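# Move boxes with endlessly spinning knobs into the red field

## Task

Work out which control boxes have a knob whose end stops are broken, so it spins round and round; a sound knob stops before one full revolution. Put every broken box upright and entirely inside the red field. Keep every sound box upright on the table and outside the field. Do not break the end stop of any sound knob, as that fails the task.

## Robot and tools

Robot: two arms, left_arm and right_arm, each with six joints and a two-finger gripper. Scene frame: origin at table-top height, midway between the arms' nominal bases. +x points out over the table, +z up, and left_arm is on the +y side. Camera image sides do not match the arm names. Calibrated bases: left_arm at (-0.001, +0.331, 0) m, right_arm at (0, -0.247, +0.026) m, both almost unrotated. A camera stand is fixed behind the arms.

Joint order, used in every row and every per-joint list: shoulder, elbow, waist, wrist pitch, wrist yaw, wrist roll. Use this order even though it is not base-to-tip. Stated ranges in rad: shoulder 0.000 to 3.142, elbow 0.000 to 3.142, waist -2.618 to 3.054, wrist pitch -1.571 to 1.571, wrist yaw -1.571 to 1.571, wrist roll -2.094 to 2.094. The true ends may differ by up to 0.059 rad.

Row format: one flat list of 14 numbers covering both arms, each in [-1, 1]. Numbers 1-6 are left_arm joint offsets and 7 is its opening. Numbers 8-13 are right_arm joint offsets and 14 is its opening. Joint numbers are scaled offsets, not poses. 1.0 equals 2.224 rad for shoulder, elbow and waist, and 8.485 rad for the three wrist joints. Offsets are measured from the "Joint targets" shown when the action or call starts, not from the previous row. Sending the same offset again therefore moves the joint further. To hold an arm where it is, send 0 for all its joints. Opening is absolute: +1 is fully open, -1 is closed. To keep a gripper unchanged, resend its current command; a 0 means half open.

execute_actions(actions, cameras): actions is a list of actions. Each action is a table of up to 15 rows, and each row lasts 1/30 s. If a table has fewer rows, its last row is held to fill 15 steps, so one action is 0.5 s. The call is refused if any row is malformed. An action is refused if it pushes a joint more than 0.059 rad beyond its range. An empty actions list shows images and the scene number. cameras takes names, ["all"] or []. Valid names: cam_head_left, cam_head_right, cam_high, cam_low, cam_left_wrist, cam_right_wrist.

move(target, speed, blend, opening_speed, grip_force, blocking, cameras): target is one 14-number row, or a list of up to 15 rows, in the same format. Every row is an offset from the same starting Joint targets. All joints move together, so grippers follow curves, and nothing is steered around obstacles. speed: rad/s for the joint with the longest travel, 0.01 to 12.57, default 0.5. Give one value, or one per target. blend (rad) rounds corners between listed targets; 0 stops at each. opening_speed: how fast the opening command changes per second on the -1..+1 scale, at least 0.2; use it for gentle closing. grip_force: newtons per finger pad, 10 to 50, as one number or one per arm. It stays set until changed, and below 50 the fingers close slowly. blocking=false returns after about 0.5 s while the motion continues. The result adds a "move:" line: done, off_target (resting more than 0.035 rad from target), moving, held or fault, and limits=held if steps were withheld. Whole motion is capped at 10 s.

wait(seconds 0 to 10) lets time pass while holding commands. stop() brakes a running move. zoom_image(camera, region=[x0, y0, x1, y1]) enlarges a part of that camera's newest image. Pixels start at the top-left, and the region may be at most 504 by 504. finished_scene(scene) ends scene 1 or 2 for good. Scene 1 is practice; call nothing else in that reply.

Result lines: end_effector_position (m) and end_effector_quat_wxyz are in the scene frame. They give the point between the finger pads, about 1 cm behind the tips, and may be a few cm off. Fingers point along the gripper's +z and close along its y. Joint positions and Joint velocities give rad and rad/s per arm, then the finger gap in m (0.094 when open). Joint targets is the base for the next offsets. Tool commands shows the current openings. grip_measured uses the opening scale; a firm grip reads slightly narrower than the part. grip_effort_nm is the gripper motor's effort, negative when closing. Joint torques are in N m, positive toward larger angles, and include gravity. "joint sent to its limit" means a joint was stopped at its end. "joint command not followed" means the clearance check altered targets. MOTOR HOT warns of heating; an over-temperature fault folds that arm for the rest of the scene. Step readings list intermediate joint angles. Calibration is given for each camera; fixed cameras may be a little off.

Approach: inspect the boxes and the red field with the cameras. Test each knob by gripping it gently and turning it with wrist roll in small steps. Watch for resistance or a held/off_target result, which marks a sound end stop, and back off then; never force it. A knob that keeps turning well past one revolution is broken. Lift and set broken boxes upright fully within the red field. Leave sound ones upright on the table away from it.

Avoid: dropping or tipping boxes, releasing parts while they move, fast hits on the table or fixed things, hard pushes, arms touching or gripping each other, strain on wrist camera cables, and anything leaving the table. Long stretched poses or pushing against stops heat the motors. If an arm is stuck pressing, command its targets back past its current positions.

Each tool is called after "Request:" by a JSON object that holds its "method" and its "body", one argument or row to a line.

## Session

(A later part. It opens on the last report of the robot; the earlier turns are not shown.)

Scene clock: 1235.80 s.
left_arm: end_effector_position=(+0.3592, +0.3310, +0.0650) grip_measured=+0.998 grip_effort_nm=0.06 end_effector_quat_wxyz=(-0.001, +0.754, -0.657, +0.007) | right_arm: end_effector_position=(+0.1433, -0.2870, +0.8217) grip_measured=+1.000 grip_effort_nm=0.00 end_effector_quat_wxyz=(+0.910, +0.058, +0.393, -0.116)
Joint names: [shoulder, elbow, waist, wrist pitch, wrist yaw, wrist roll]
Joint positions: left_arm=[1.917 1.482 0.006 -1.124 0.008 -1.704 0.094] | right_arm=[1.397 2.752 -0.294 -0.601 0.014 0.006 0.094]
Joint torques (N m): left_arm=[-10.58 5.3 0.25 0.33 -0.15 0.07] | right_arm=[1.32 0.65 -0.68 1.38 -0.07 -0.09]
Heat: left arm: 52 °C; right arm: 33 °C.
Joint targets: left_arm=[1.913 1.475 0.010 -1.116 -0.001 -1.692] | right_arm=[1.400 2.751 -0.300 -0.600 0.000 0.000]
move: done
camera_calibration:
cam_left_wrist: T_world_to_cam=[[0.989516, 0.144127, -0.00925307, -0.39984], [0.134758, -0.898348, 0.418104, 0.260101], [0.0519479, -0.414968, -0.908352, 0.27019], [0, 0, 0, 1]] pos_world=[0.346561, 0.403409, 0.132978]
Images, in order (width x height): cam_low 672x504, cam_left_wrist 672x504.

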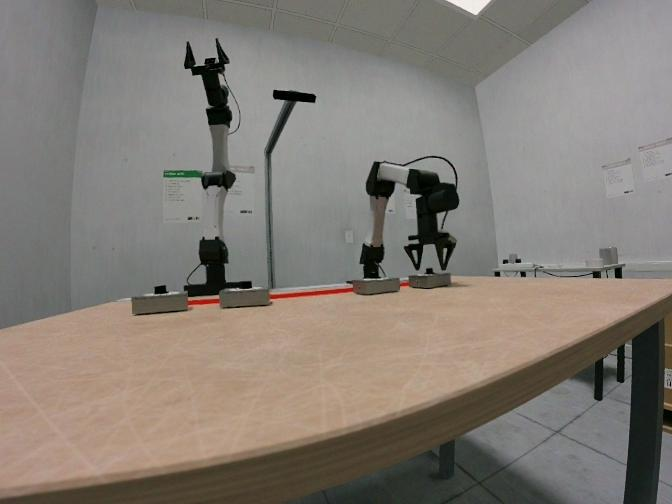

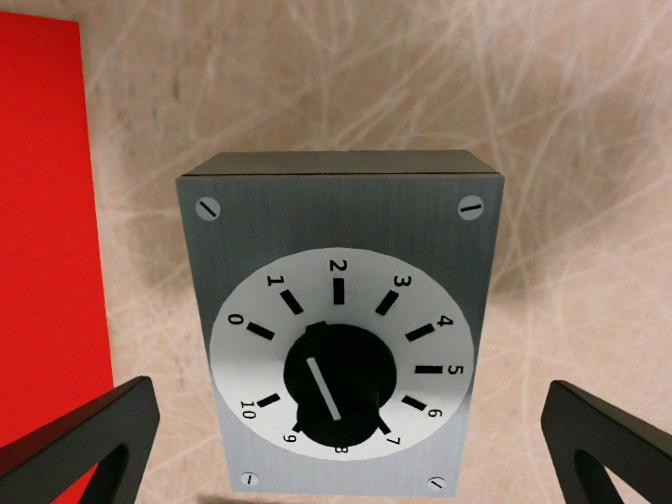

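Request:
{"method": "move", "body": {
  "target": [
    [0.01484, -0.0490, 0.0, 0.01473, 0.0, 0.0, 1.0, 0, 0, 0, 0, 0, 0, 1.0]
  ],
  "speed": 0.1,
  "cameras": ["cam_left_wrist", "cam_low"]
}}

Request:
{"method": "zoom_image", "body": {
  "camera": "cam_low",
  "region": [395, 230, 465, 300]
}}

Scene clock: 1249.77 s.
left_arm: end_effector_position=(+0.3556, +0.3310, +0.0341) grip_measured=+0.998 grip_effort_nm=0.06 end_effector_quat_wxyz=(-0.002, +0.754, -0.657, +0.008) | right_arm: end_effector_position=(+0.1433, -0.2870, +0.8217) grip_measured=+1.000 grip_effort_nm=0.01 end_effector_quat_wxyz=(+0.910, +0.058, +0.393, -0.116)
Joint names: [shoulder, elbow, waist, wrist pitch, wrist yaw, wrist roll]
Joint positions: left_arm=[1.931 1.374 0.006 -1 0.008 -1.704 0.094] | right_arm=[1.397 2.752 -0.294 -0.601 0.014 0.006 0.094]
Joint torques (N m): left_arm=[-8.85 5.04 0.25 0.32 -0.15 0.07] | right_arm=[1.28 0.66 -0.73 1.37 -0.08 -0.11]
Heat: left arm: 52 °C; right arm: 33 °C.
Joint targets: left_arm=[1.946 1.366 0.010 -0.991 -0.001 -1.692] | right_arm=[1.400 2.751 -0.300 -0.600 0.000 0.000]
move: done
camera_calibration:
cam_left_wrist: T_world_to_cam=[[0.989545, 0.144085, -0.0062753, -0.39664], [0.133465, -0.898385, 0.418439, 0.27391], [0.054653, -0.414902, -0.908223, 0.24122], [0, 0, 0, 1]] pos_world=[0.342753, 0.403309, 0.101978]
Images, in order (width x height): cam_low 672x504, cam_left_wrist 672x504.

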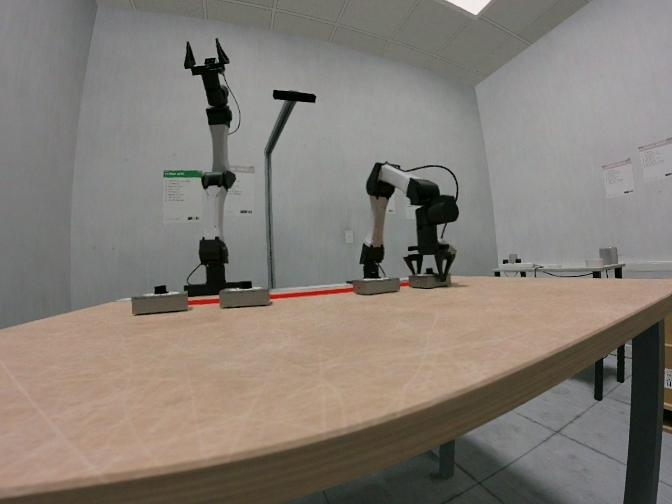

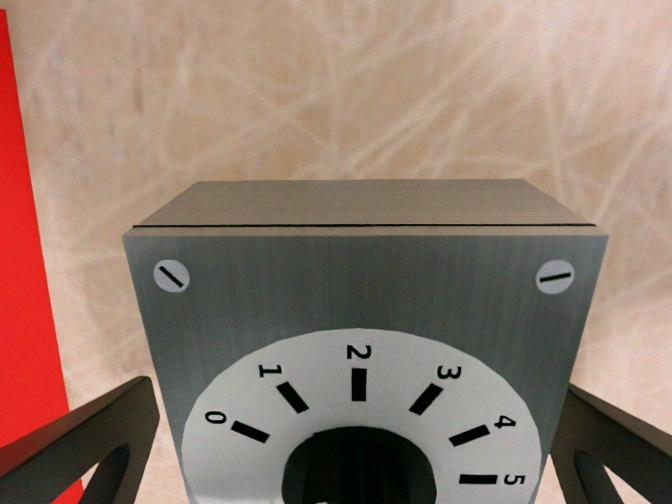

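Scaled by 7.200 from the camera's 672x504 image, which has a finer 960x720 frame.

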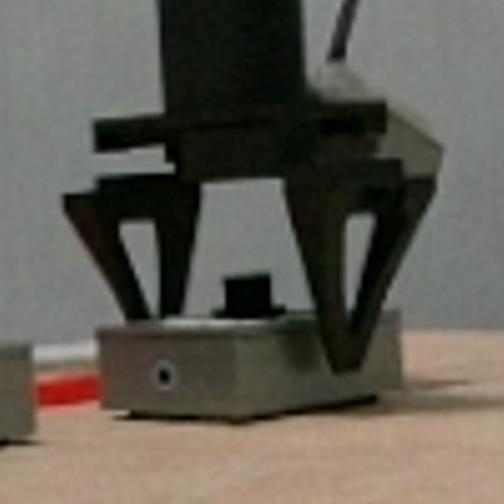

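Request:
{"method": "move", "body": {
  "target": [
    [0, 0, 0.0, 0, 0.0, 0.0, 0.5, 0, 0, 0, 0, 0, 0, 1.0]
  ],
  "speed": 0.1,
  "grip_force": 20,
  "opening_speed": 0.2,
  "cameras": ["cam_left_wrist", "cam_low"]
}}

Request:
{"method": "zoom_image", "body": {
  "camera": "cam_low",
  "region": [395, 230, 465, 300]
}}

Scene clock: 1264.60 s.
left_arm: end_effector_position=(+0.3572, +0.3310, +0.0341) grip_measured=+0.514 grip_effort_nm=-0.51 end_effector_quat_wxyz=(-0.004, +0.754, -0.657, +0.011) | right_arm: end_effector_position=(+0.1433, -0.2870, +0.8217) grip_measured=+1.000 grip_effort_nm=0.01 end_effector_quat_wxyz=(+0.910, +0.058, +0.393, -0.116)
Joint names: [shoulder, elbow, waist, wrist pitch, wrist yaw, wrist roll]
Joint positions: left_arm=[1.931 1.374 0.006 -0.993 0.008 -1.704 0.071] | right_arm=[1.397 2.752 -0.294 -0.601 0.014 0.006 0.094]
Joint torques (N m): left_arm=[-8.87 5.07 0.25 0.27 -0.15 0.07] | right_arm=[1.33 0.66 -0.77 1.37 -0.07 -0.11]
Heat: left arm: 49 °C; right arm: 33 °C.
Joint targets: left_arm=[1.946 1.366 0.010 -0.991 -0.001 -1.692] | right_arm=[1.400 2.751 -0.300 -0.600 0.000 0.000]
grip_force (N): 20, 20
move: done
camera_calibration:
cam_left_wrist: T_world_to_cam=[[0.989562, 0.144108, 0.000145615, -0.398479], [0.13077, -0.898393, 0.419272, 0.274598], [0.0605514, -0.414876, -0.907861, 0.239079], [0, 0, 0, 1]] pos_world=[0.343934, 0.403309, 0.101977]
Images, in order (width x height): cam_low 672x504, cam_left_wrist 672x504.

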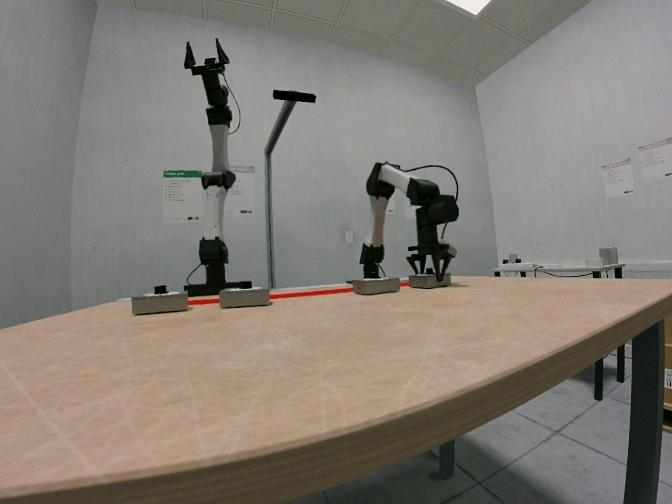

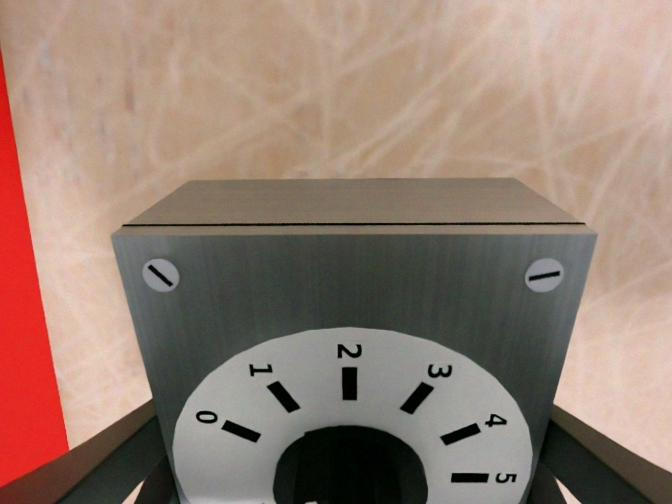

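Scaled by 7.200 from the camera's 672x504 image, which has a finer 960x720 frame.

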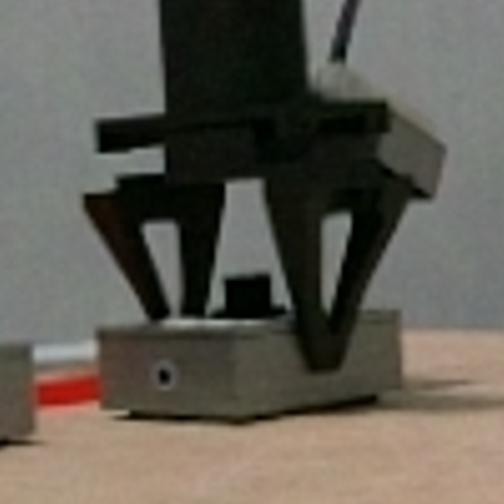

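Request:
{"method": "move", "body": {
  "target": [
    [0, 0.04834, 0.0, -0.01126, 0.0, 0.0, 0.5, 0, 0, 0, 0, 0, 0, 1.0],
    [-0.2404, -0.2183, -0.0481, -0.00436, 0.0, 0.0046, 0.5, 0, 0, 0, 0, 0, 0, 1.0]
  ],
  "speed": [0.2, 0.3],
  "cameras": ["all"]
}}

Request:
{"method": "zoom_image", "body": {
  "camera": "cam_low",
  "region": [340, 220, 460, 300]
}}

Request:
{"method": "zoom_image", "body": {
  "camera": "cam_high",
  "region": [130, 230, 290, 410]
}}

Scene clock: 1310.00 s.
left_arm: end_effector_position=(+0.2188, +0.3091, +0.0502) grip_measured=+0.513 grip_effort_nm=-0.51 end_effector_quat_wxyz=(+0.007, +0.708, -0.706, -0.003) | right_arm: end_effector_position=(+0.1433, -0.2870, +0.8217) grip_measured=+1.000 grip_effort_nm=0.01 end_effector_quat_wxyz=(+0.910, +0.058, +0.393, -0.116)
Joint names: [shoulder, elbow, waist, wrist pitch, wrist yaw, wrist roll]
Joint positions: left_arm=[1.433 0.883 -0.091 -1.034 0.008 -1.666 0.071] | right_arm=[1.397 2.752 -0.294 -0.601 0.014 0.006 0.094]
Joint torques (N m): left_arm=[-7.15 5.45 -0.53 0.27 -0.15 0.07] | right_arm=[1.22 0.68 -0.69 1.37 -0.08 -0.09]
Heat: left arm: 46 °C; right arm: 33 °C.
Joint targets: left_arm=[1.411 0.880 -0.097 -1.028 -0.001 -1.653] | right_arm=[1.400 2.751 -0.300 -0.600 0.000 0.000]
grip_force (N): 20, 20
move: done
camera_calibration:
cam_left_wrist: T_world_to_cam=[[0.99939, 0.00959028, -0.0335947, -0.217339], [0.0226847, -0.909439, 0.415217, 0.293594], [-0.0265703, -0.415726, -0.909102, 0.272342], [0, 0, 0, 1]] pos_world=[0.217782, 0.38231, 0.11838]
cam_right_wrist: T_world_to_cam=[[-0.258739, -0.965542, -0.0279803, -0.216588], [0.296379, -0.0517855, -0.953665, 0.761609], [0.919355, -0.255044, 0.299565, -0.363168], [0, 0, 0, 1]] pos_world=[0.0521158, -0.262308, 0.829053]

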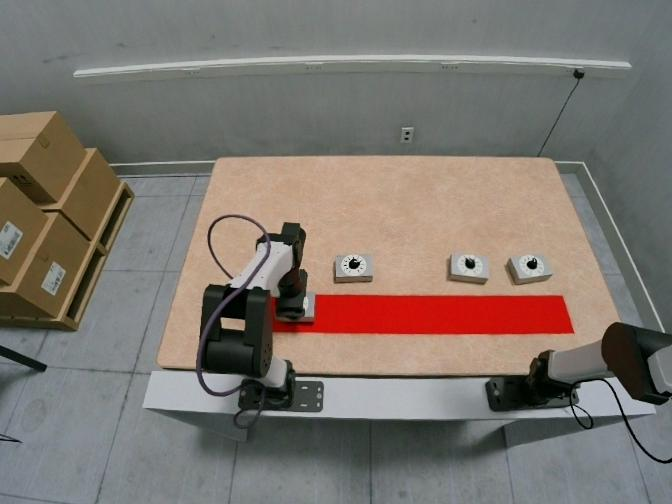

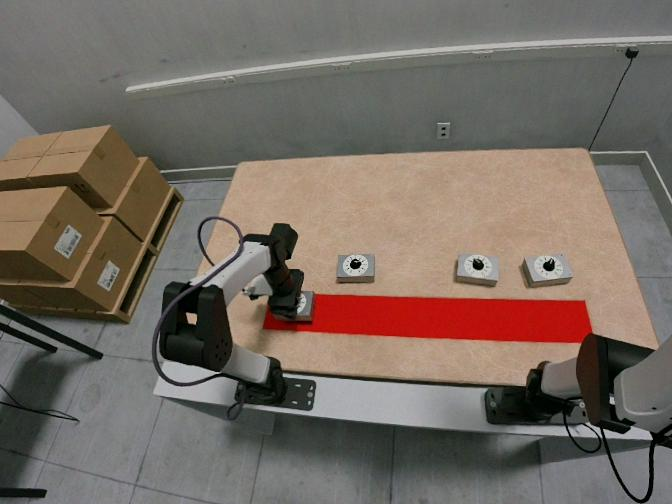

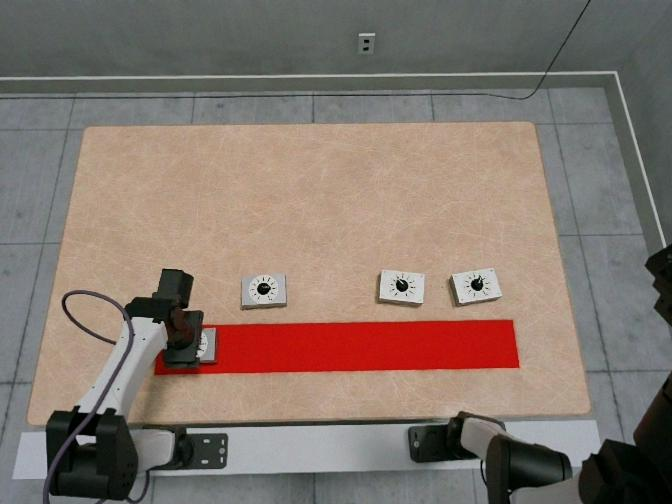

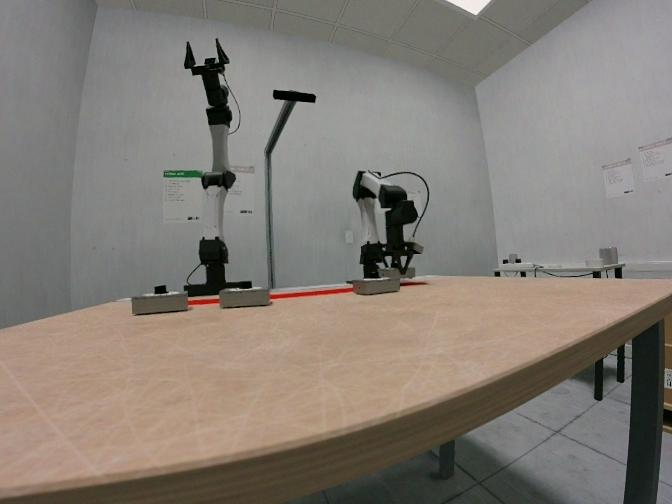

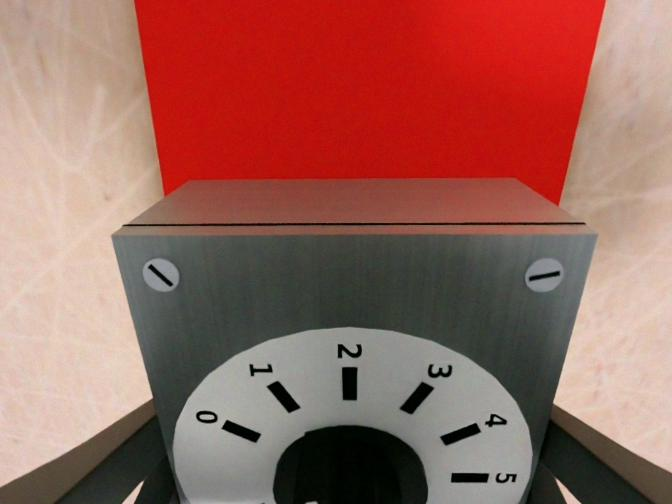

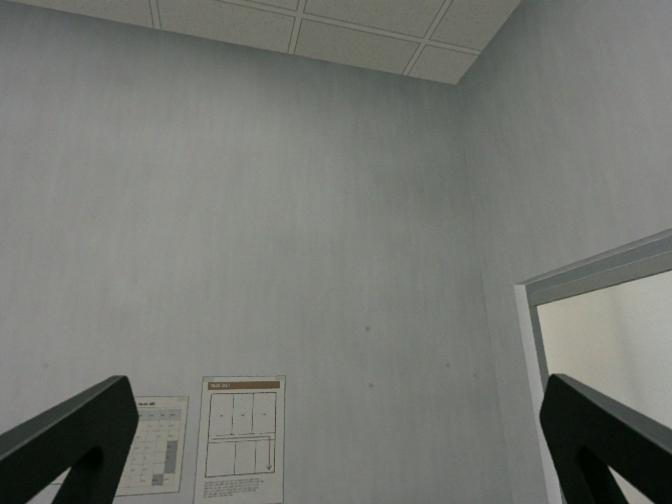

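Scaled by 4.200 from the camera's 672x504 image, which has a finer 960x720 frame.

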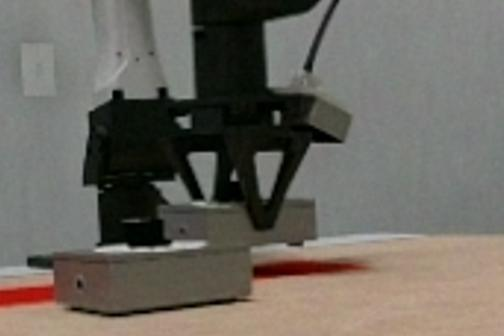

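Scaled by 2.800 from the camera's 672x504 image, which has a finer 960x720 frame.

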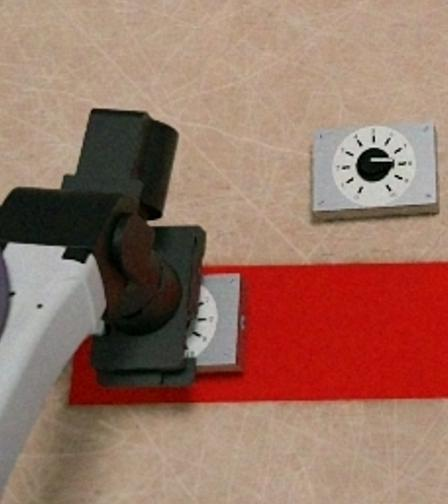

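Request:
{"method": "move", "body": {
  "target": [
    [0.02743, -0.01304, 0, 0.00672, 0.0, 0.0, 0.5, 0, 0, 0, 0, 0, 0, 1.0]
  ],
  "speed": 0.1,
  "cameras": ["cam_left_wrist", "cam_low"]
}}

Request:
{"method": "zoom_image", "body": {
  "camera": "cam_low",
  "region": [360, 240, 440, 300]
}}

Scene clock: 1326.87 s.
left_arm: end_effector_position=(+0.2210, +0.3089, +0.0363) grip_measured=+0.513 grip_effort_nm=-0.51 end_effector_quat_wxyz=(+0.009, +0.708, -0.706, -0.005) | right_arm: end_effector_position=(+0.1433, -0.2870, +0.8217) grip_measured=+1.000 grip_effort_nm=0.00 end_effector_quat_wxyz=(+0.910, +0.058, +0.393, -0.116)
Joint names: [shoulder, elbow, waist, wrist pitch, wrist yaw, wrist roll]
Joint positions: left_arm=[1.467 0.854 -0.091 -0.977 0.008 -1.666 0.071] | right_arm=[1.397 2.752 -0.294 -0.601 0.014 0.006 0.094]
Joint torques (N m): left_arm=[-5.01 5.3 -0.53 0.23 -0.15 0.07] | right_arm=[1.35 0.62 -0.66 1.39 -0.09 -0.1]
Heat: left arm: 44 °C; right arm: 33 °C.
Joint targets: left_arm=[1.472 0.851 -0.097 -0.971 -0.001 -1.653] | right_arm=[1.400 2.751 -0.300 -0.600 0.000 0.000]
grip_force (N): 20, 20
move: done
camera_calibration:
cam_left_wrist: T_world_to_cam=[[0.999185, 0.00931656, -0.0392807, -0.219671], [0.02478, -0.909679, 0.414572, 0.298779], [-0.0318704, -0.415208, -0.909168, 0.26076], [0, 0, 0, 1]] pos_world=[0.220399, 0.382109, 0.10458]
Images, in order (width x height): cam_low 672x504, cam_left_wrist 672x504.

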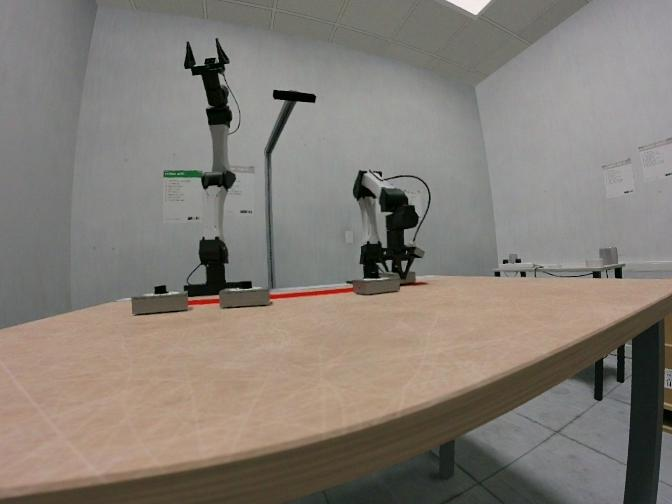

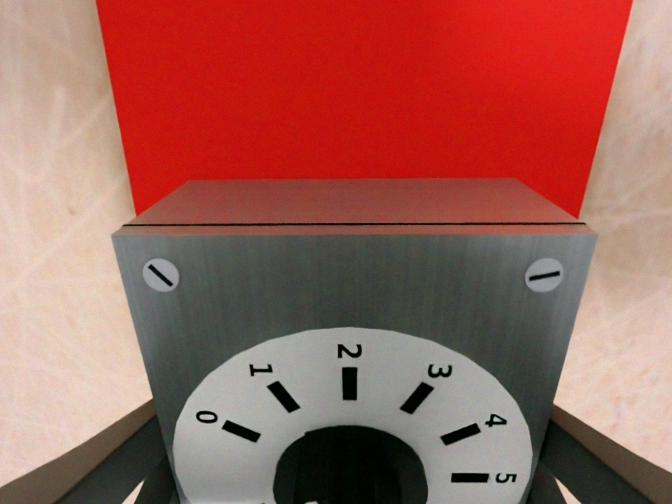

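Scaled by 6.300 from the camera's 672x504 image, which has a finer 960x720 frame.

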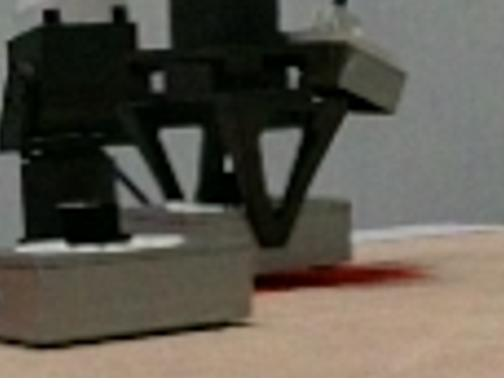

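Request:
{"method": "move", "body": {
  "target": [
    [-0.0252, -0.0099, 0, 0.00342, 0.0, 0.0, 0.5, 0, 0, 0, 0, 0, 0, 1.0]
  ],
  "speed": 0.1,
  "cameras": ["cam_left_wrist", "cam_low"]
}}

Request:
{"method": "zoom_image", "body": {
  "camera": "cam_low",
  "region": [370, 250, 430, 300]
}}

Scene clock: 1351.33 s.
left_arm: end_effector_position=(+0.2232, +0.3087, +0.0375) grip_measured=+0.513 grip_effort_nm=-0.51 end_effector_quat_wxyz=(-0.002, +0.708, -0.706, +0.009) | right_arm: end_effector_position=(+0.1433, -0.2870, +0.8217) grip_measured=+1.000 grip_effort_nm=0.00 end_effector_quat_wxyz=(+0.910, +0.058, +0.393, -0.116)
Joint names: [shoulder, elbow, waist, wrist pitch, wrist yaw, wrist roll]
Joint positions: left_arm=[1.438 0.834 -0.091 -0.95 0.008 -1.666 0.071] | right_arm=[1.397 2.752 -0.294 -0.601 0.014 0.006 0.094]
Joint torques (N m): left_arm=[-7.15 5.23 -0.51 0.35 -0.15 0.07] | right_arm=[1.24 0.65 -0.75 1.37 -0.09 -0.09]
Heat: left arm: 42 °C; right arm: 33 °C.
Joint targets: left_arm=[1.416 0.829 -0.097 -0.942 -0.001 -1.653] | right_arm=[1.400 2.751 -0.300 -0.600 0.000 0.000]
grip_force (N): 20, 20
move: done
camera_calibration:
cam_left_wrist: T_world_to_cam=[[0.999952, 0.00920773, -0.00320611, -0.223265], [0.00970466, -0.908301, 0.418206, 0.300872], [0.000938611, -0.418217, -0.908347, 0.255322], [0, 0, 0, 1]] pos_world=[0.220095, 0.382118, 0.105378]
Images, in order (width x height): cam_low 672x504, cam_left_wrist 672x504.

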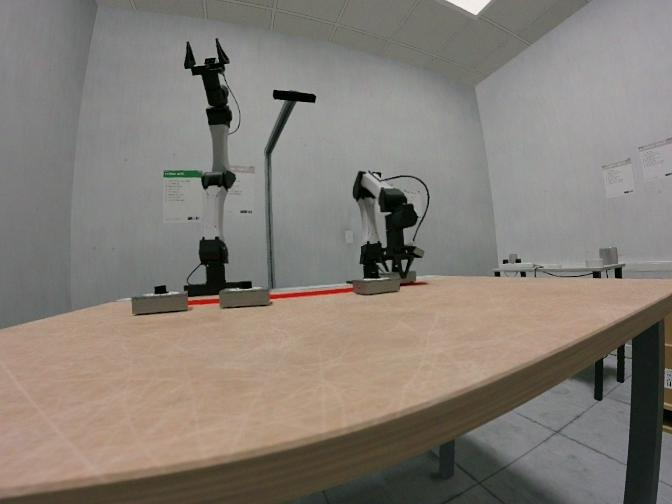

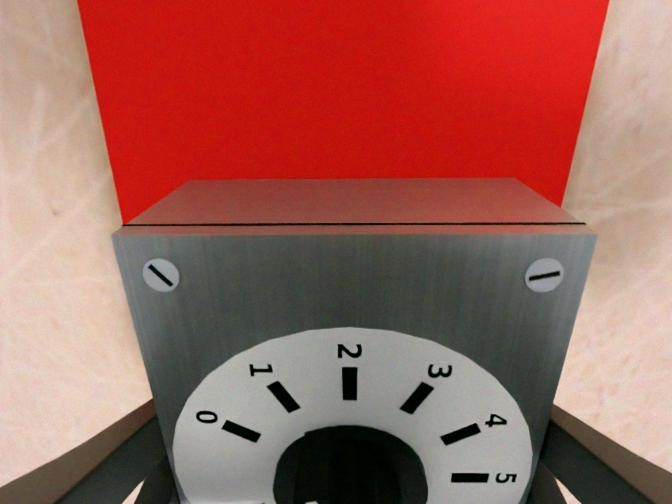

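Scaled by 8.400 from the camera's 672x504 image, which has a finer 960x720 frame.

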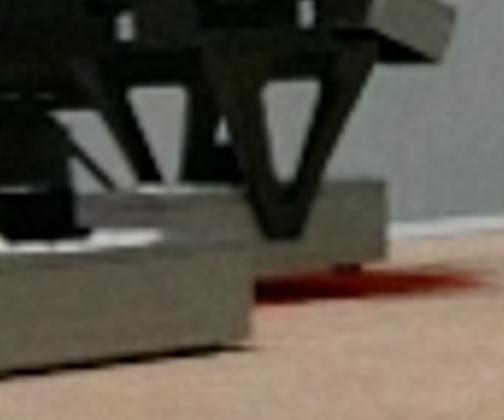

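Request:
{"method": "move", "body": {
  "target": [
    [0, -0.0065, 0, 0.0017, 0.0, 0.0, 0.5, 0, 0, 0, 0, 0, 0, 1.0]
  ],
  "speed": 0.05,
  "cameras": ["cam_left_wrist", "cam_low"]
}}

Request:
{"method": "zoom_image", "body": {
  "camera": "cam_low",
  "region": [370, 250, 430, 300]
}}

Scene clock: 1373.90 s.
left_arm: end_effector_position=(+0.2216, +0.3089, +0.0339) grip_measured=+0.513 grip_effort_nm=-0.51 end_effector_quat_wxyz=(-0.002, +0.708, -0.706, +0.009) | right_arm: end_effector_position=(+0.1433, -0.2870, +0.8217) grip_measured=+1.000 grip_effort_nm=0.00 end_effector_quat_wxyz=(+0.910, +0.058, +0.393, -0.116)
Joint names: [shoulder, elbow, waist, wrist pitch, wrist yaw, wrist roll]
Joint positions: left_arm=[1.438 0.819 -0.091 -0.935 0.008 -1.666 0.071] | right_arm=[1.397 2.752 -0.294 -0.601 0.014 0.006 0.094]
Joint torques (N m): left_arm=[-7.1 5.29 -0.53 0.32 -0.15 0.07] | right_arm=[1.32 0.61 -0.58 1.37 -0.09 -0.1]
Heat: left arm: 41 °C; right arm: 33 °C.
Joint targets: left_arm=[1.416 0.815 -0.097 -0.927 -0.001 -1.653] | right_arm=[1.400 2.751 -0.300 -0.600 0.000 0.000]
grip_force (N): 20, 20
move: done
camera_calibration:
cam_left_wrist: T_world_to_cam=[[0.99995, 0.009187, -0.00396735, -0.221694], [0.0100042, -0.908301, 0.418198, 0.302419], [0.000238435, -0.418217, -0.908347, 0.252248], [0, 0, 0, 1]] pos_world=[0.218597, 0.382218, 0.101778]
Images, in order (width x height): cam_low 672x504, cam_left_wrist 672x504.

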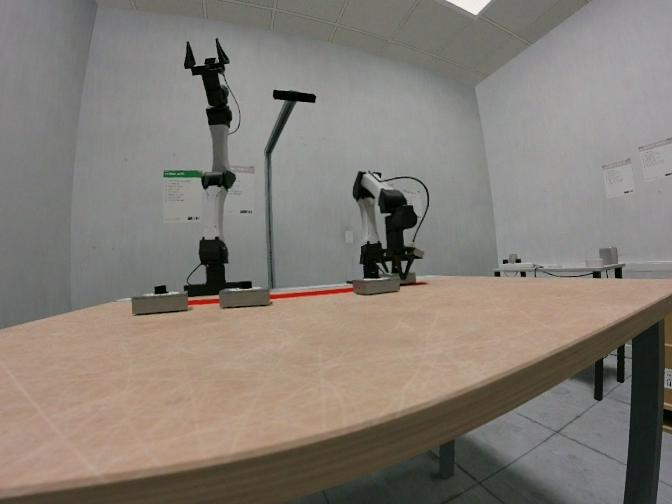

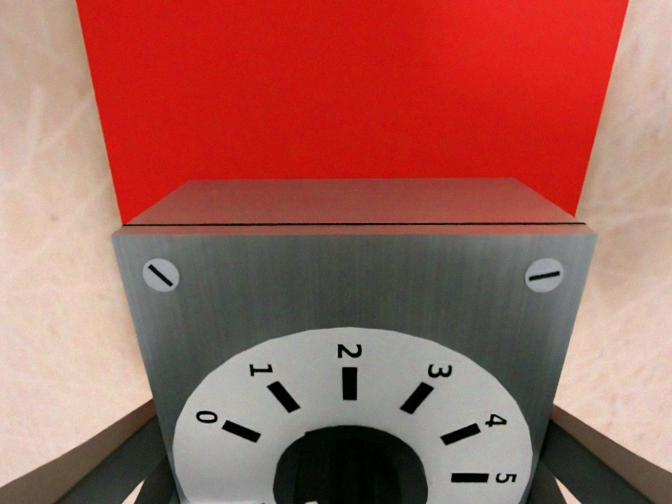

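Scaled by 8.400 from the camera's 672x504 image, which has a finer 960x720 frame.

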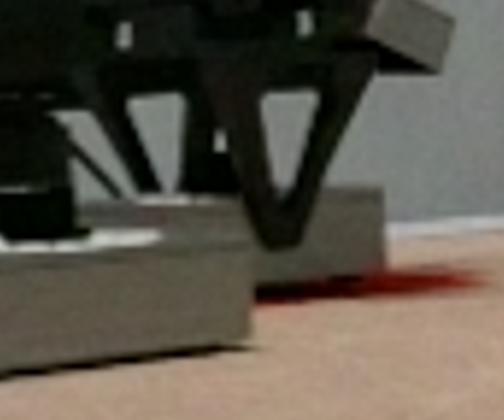

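Request:
{"method": "move", "body": {
  "target": [
    [0, -0.0045, 0, 0.0012, 0.0, 0.0, 0.5, 0, 0, 0, 0, 0, 0, 1.0]
  ],
  "speed": 0.05,
  "cameras": ["cam_left_wrist", "cam_low"]
}}

Request:
{"method": "zoom_image", "body": {
  "camera": "cam_low",
  "region": [370, 250, 430, 300]
}}

Scene clock: 1381.60 s.
left_arm: end_effector_position=(+0.2206, +0.3089, +0.0315) grip_measured=+0.513 grip_effort_nm=-0.51 end_effector_quat_wxyz=(-0.002, +0.708, -0.706, +0.009) | right_arm: end_effector_position=(+0.1433, -0.2870, +0.8217) grip_measured=+1.000 grip_effort_nm=0.01 end_effector_quat_wxyz=(+0.910, +0.058, +0.393, -0.116)
Joint names: [shoulder, elbow, waist, wrist pitch, wrist yaw, wrist roll]
Joint positions: left_arm=[1.438 0.809 -0.091 -0.925 0.008 -1.666 0.071] | right_arm=[1.397 2.752 -0.294 -0.601 0.014 0.006 0.094]
Joint torques (N m): left_arm=[-7.08 5.26 -0.51 0.33 -0.15 0.07] | right_arm=[1.39 0.64 -0.7 1.39 -0.08 -0.1]
Heat: left arm: 41 °C; right arm: 33 °C.
Joint targets: left_arm=[1.416 0.805 -0.097 -0.917 -0.001 -1.653] | right_arm=[1.400 2.751 -0.300 -0.600 0.000 0.000]
grip_force (N): 20, 20
move: done
camera_calibration:
cam_left_wrist: T_world_to_cam=[[0.99995, 0.009187, -0.00396735, -0.220704], [0.0100042, -0.908301, 0.418198, 0.303481], [0.000238435, -0.418217, -0.908347, 0.250201], [0, 0, 0, 1]] pos_world=[0.217597, 0.382318, 0.0994782]
Images, in order (width x height): cam_low 672x504, cam_left_wrist 672x504.

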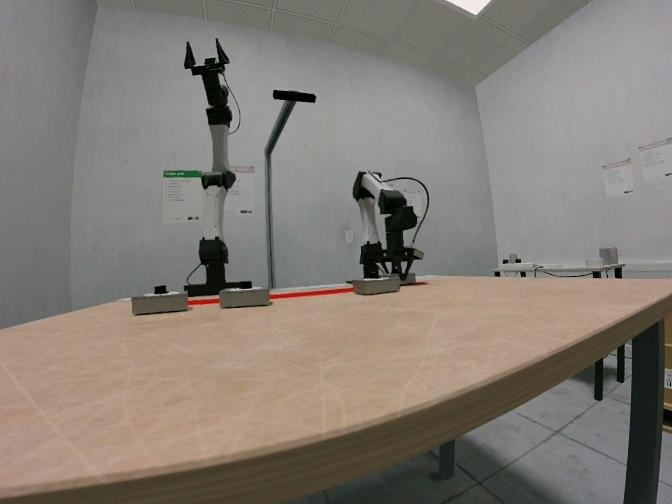

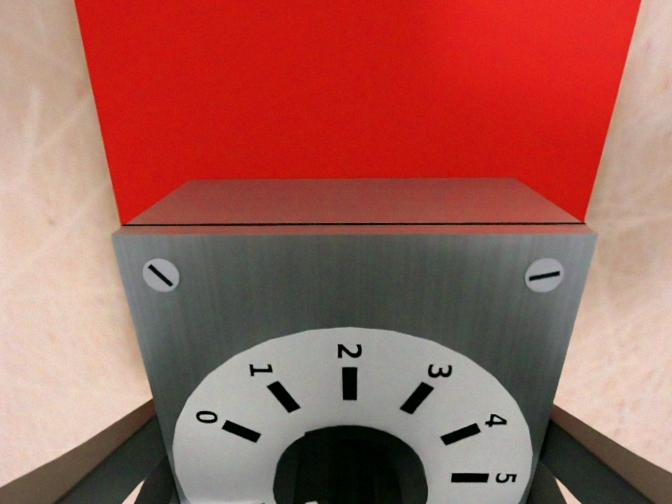

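Scaled by 8.400 from the camera's 672x504 image, which has a finer 960x720 frame.

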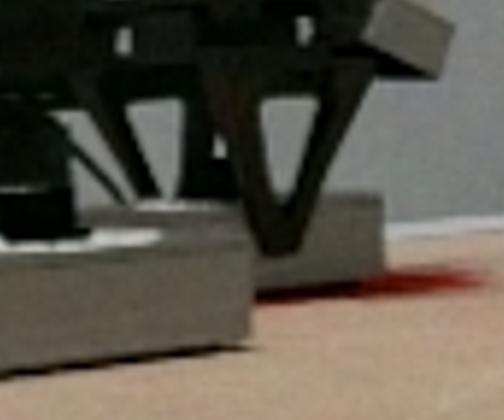

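Request:
{"method": "move", "body": {
  "target": [
    [0, -0.004, 0, 0.00105, 0.0, 0.0, 0.5, 0, 0, 0, 0, 0, 0, 1.0]
  ],
  "speed": 0.05,
  "cameras": ["cam_left_wrist", "cam_low"]
}}

Request:
{"method": "zoom_image", "body": {
  "camera": "cam_low",
  "region": [370, 250, 430, 300]
}}

Scene clock: 1387.00 s.
left_arm: end_effector_position=(+0.2210, +0.3089, +0.0306) grip_measured=+0.513 grip_effort_nm=-0.51 end_effector_quat_wxyz=(-0.003, +0.708, -0.706, +0.010) | right_arm: end_effector_position=(+0.1433, -0.2870, +0.8217) grip_measured=+1.000 grip_effort_nm=0.01 end_effector_quat_wxyz=(+0.910, +0.058, +0.393, -0.116)
Joint names: [shoulder, elbow, waist, wrist pitch, wrist yaw, wrist roll]
Joint positions: left_arm=[1.438 0.804 -0.091 -0.918 0.008 -1.666 0.071] | right_arm=[1.397 2.752 -0.294 -0.601 0.014 0.006 0.094]
Joint torques (N m): left_arm=[-7.04 4.92 -0.51 0.35 -0.15 0.07] | right_arm=[1.33 0.65 -0.66 1.38 -0.1 -0.1]
Heat: left arm: 41 °C; right arm: 33 °C.
Joint targets: left_arm=[1.416 0.796 -0.097 -0.908 -0.001 -1.653] | right_arm=[1.400 2.751 -0.300 -0.600 0.000 0.000]
grip_force (N): 20, 20
move: done
camera_calibration:
cam_left_wrist: T_world_to_cam=[[0.999957, 0.00921371, -0.000569162, -0.221144], [0.00860618, -0.908169, 0.418514, 0.304123], [0.00333917, -0.418501, -0.90821, 0.248713], [0, 0, 0, 1]] pos_world=[0.217687, 0.382319, 0.0984778]
Images, in order (width x height): cam_low 672x504, cam_left_wrist 672x504.

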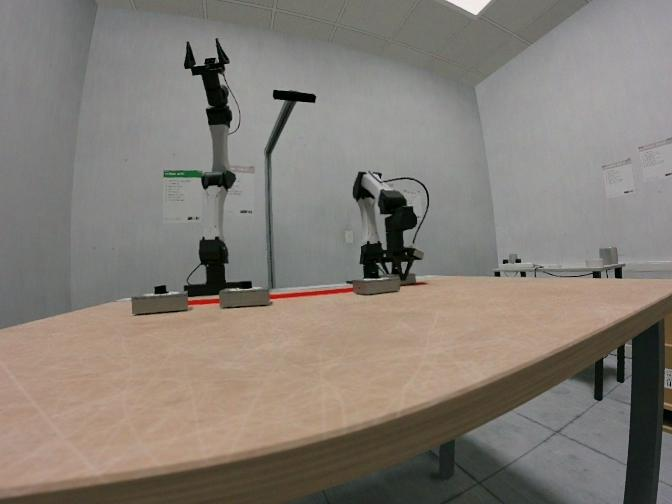

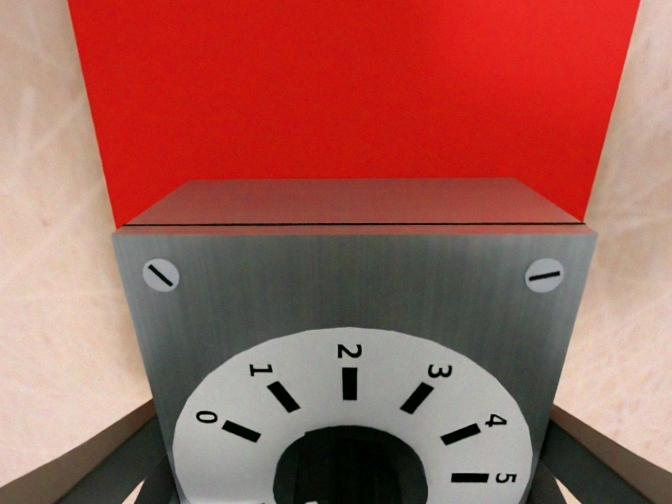

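Scaled by 8.400 from the camera's 672x504 image, which has a finer 960x720 frame.

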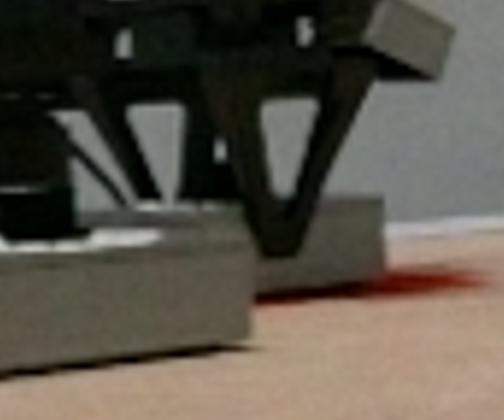

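Request:
{"method": "move", "body": {
  "target": [
    [0, 0, 0, 0, 0.0, 0.0, 0.8, 0, 0, 0, 0, 0, 0, 1.0]
  ],
  "speed": 0.05,
  "opening_speed": 0.3,
  "cameras": ["cam_left_wrist", "cam_low"]
}}

Request:
{"method": "zoom_image", "body": {
  "camera": "cam_low",
  "region": [370, 250, 430, 300]
}}

Scene clock: 1396.83 s.
left_arm: end_effector_position=(+0.2217, +0.3088, +0.0316) grip_measured=+0.798 grip_effort_nm=0.06 end_effector_quat_wxyz=(-0.005, +0.708, -0.706, +0.013) | right_arm: end_effector_position=(+0.1433, -0.2870, +0.8217) grip_measured=+1.000 grip_effort_nm=0.01 end_effector_quat_wxyz=(+0.910, +0.058, +0.393, -0.116)
Joint names: [shoulder, elbow, waist, wrist pitch, wrist yaw, wrist roll]
Joint positions: left_arm=[1.433 0.804 -0.091 -0.916 0.008 -1.666 0.084] | right_arm=[1.397 2.752 -0.294 -0.601 0.014 0.006 0.094]
Joint torques (N m): left_arm=[-6.61 4.93 -0.51 0.35 -0.15 0.07] | right_arm=[1.33 0.69 -0.59 1.36 -0.08 -0.1]
Heat: left arm: 41 °C; right arm: 33 °C.
Joint targets: left_arm=[1.416 0.796 -0.097 -0.908 -0.001 -1.653] | right_arm=[1.400 2.751 -0.300 -0.600 0.000 0.000]
grip_force (N): 20, 20
move: done
camera_calibration:
cam_left_wrist: T_world_to_cam=[[0.999942, 0.00925201, 0.00546671, -0.222038], [0.00610959, -0.907932, 0.419074, 0.304143], [0.00884067, -0.419016, -0.907936, 0.2485], [0, 0, 0, 1]] pos_world=[0.21797, 0.382321, 0.0993771]
Images, in order (width x height): cam_low 672x504, cam_left_wrist 672x504.

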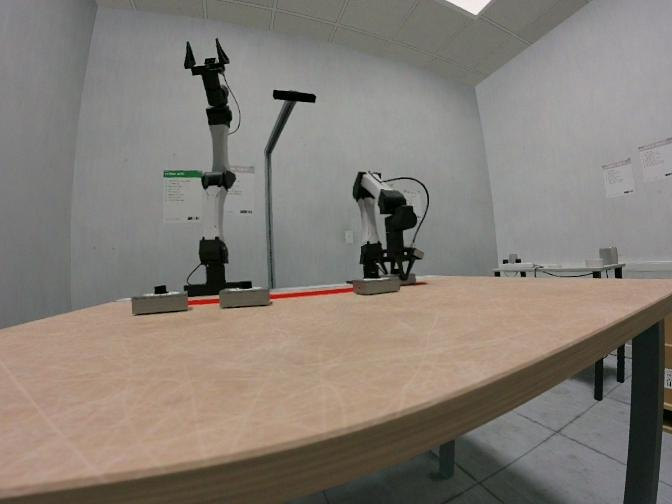

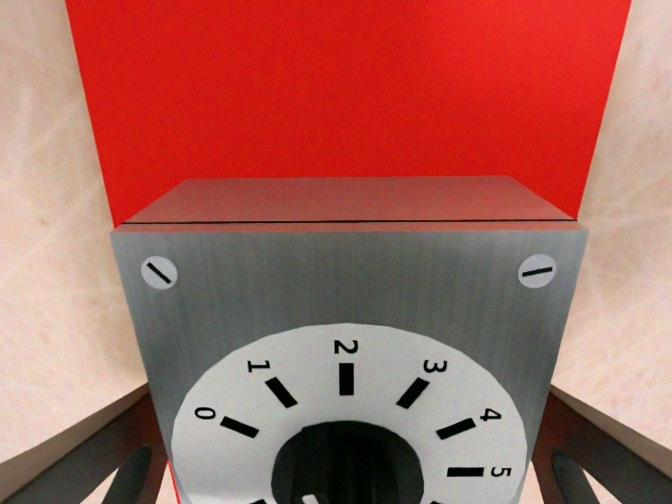

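Scaled by 8.400 from the camera's 672x504 image, which has a finer 960x720 frame.

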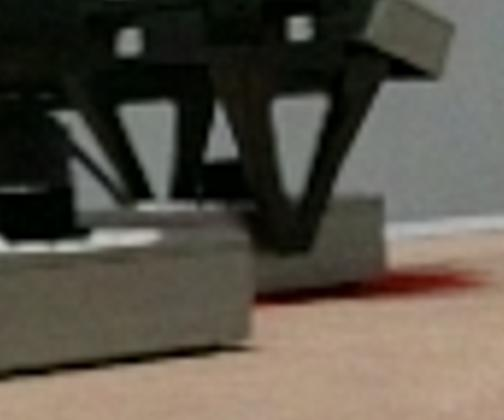

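Request:
{"method": "move", "body": {
  "target": [
    [0, 0, 0, 0, 0.0, 0.0, 1.0, 0, 0, 0, 0, 0, 0, 1.0],
    [-0.0288, 0.0989, 0, -0.03335, 0.0, 0.0, 1.0, 0, 0, 0, 0, 0, 0, 1.0]
  ],
  "speed": 0.2,
  "cameras": ["cam_left_wrist", "cam_low", "cam_high"]
}}

Request:
{"method": "zoom_image", "body": {
  "camera": "cam_high",
  "region": [130, 290, 290, 410]
}}

Scene clock: 1417.03 s.
left_arm: end_effector_position=(+0.2203, +0.3090, +0.0916) grip_measured=+0.998 grip_effort_nm=0.06 end_effector_quat_wxyz=(-0.004, +0.707, -0.707, +0.011) | right_arm: end_effector_position=(+0.1433, -0.2870, +0.8217) grip_measured=+1.000 grip_effort_nm=0.01 end_effector_quat_wxyz=(+0.910, +0.058, +0.393, -0.116)
Joint names: [shoulder, elbow, waist, wrist pitch, wrist yaw, wrist roll]
Joint positions: left_arm=[1.366 0.997 -0.091 -1.179 0.008 -1.665 0.094] | right_arm=[1.397 2.752 -0.294 -0.601 0.014 0.006 0.094]
Joint torques (N m): left_arm=[-6.15 7.45 -0.51 0.11 -0.15 0.06] | right_arm=[1.29 0.64 -0.64 1.36 -0.08 -0.09]
Heat: left arm: 41 °C; right arm: 33 °C.
Joint targets: left_arm=[1.352 1.016 -0.097 -1.191 -0.001 -1.653] | right_arm=[1.400 2.751 -0.300 -0.600 0.000 0.000]
grip_force (N): 20, 20
move: done
camera_calibration:
cam_left_wrist: T_world_to_cam=[[0.999961, 0.00844633, 0.00253682, -0.220505], [0.00660774, -0.908067, 0.418773, 0.279045], [0.0058407, -0.41874, -0.908088, 0.303687], [0, 0, 0, 1]] pos_world=[0.216879, 0.38242, 0.159477]
Images, in order (width x height): cam_high 672x504, cam_low 672x504, cam_left_wrist 672x504.

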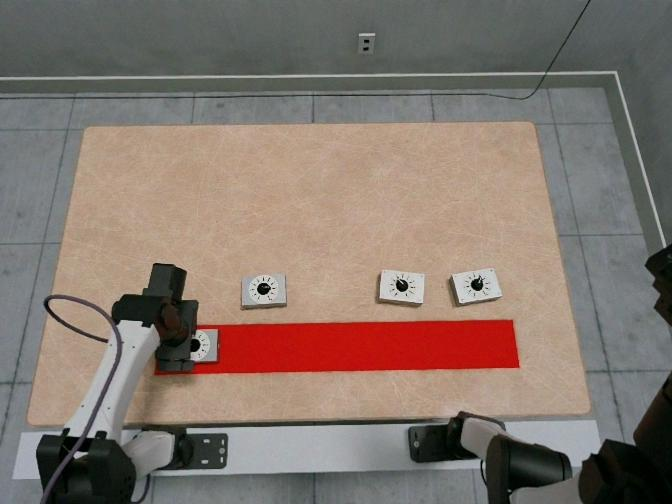

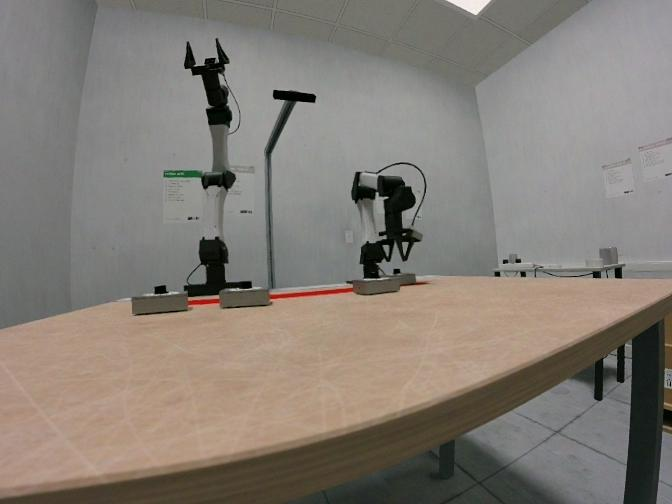

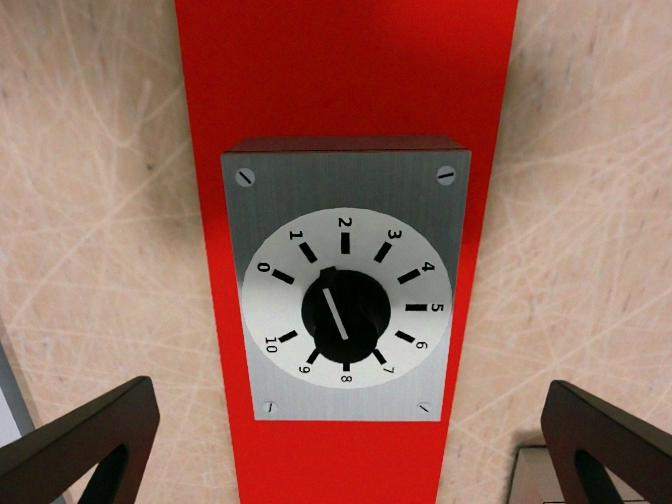

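Scaled by 3.150 from the camera's 672x504 image, which has a finer 960x720 frame.

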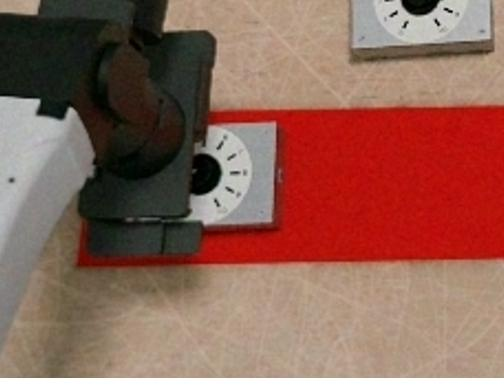

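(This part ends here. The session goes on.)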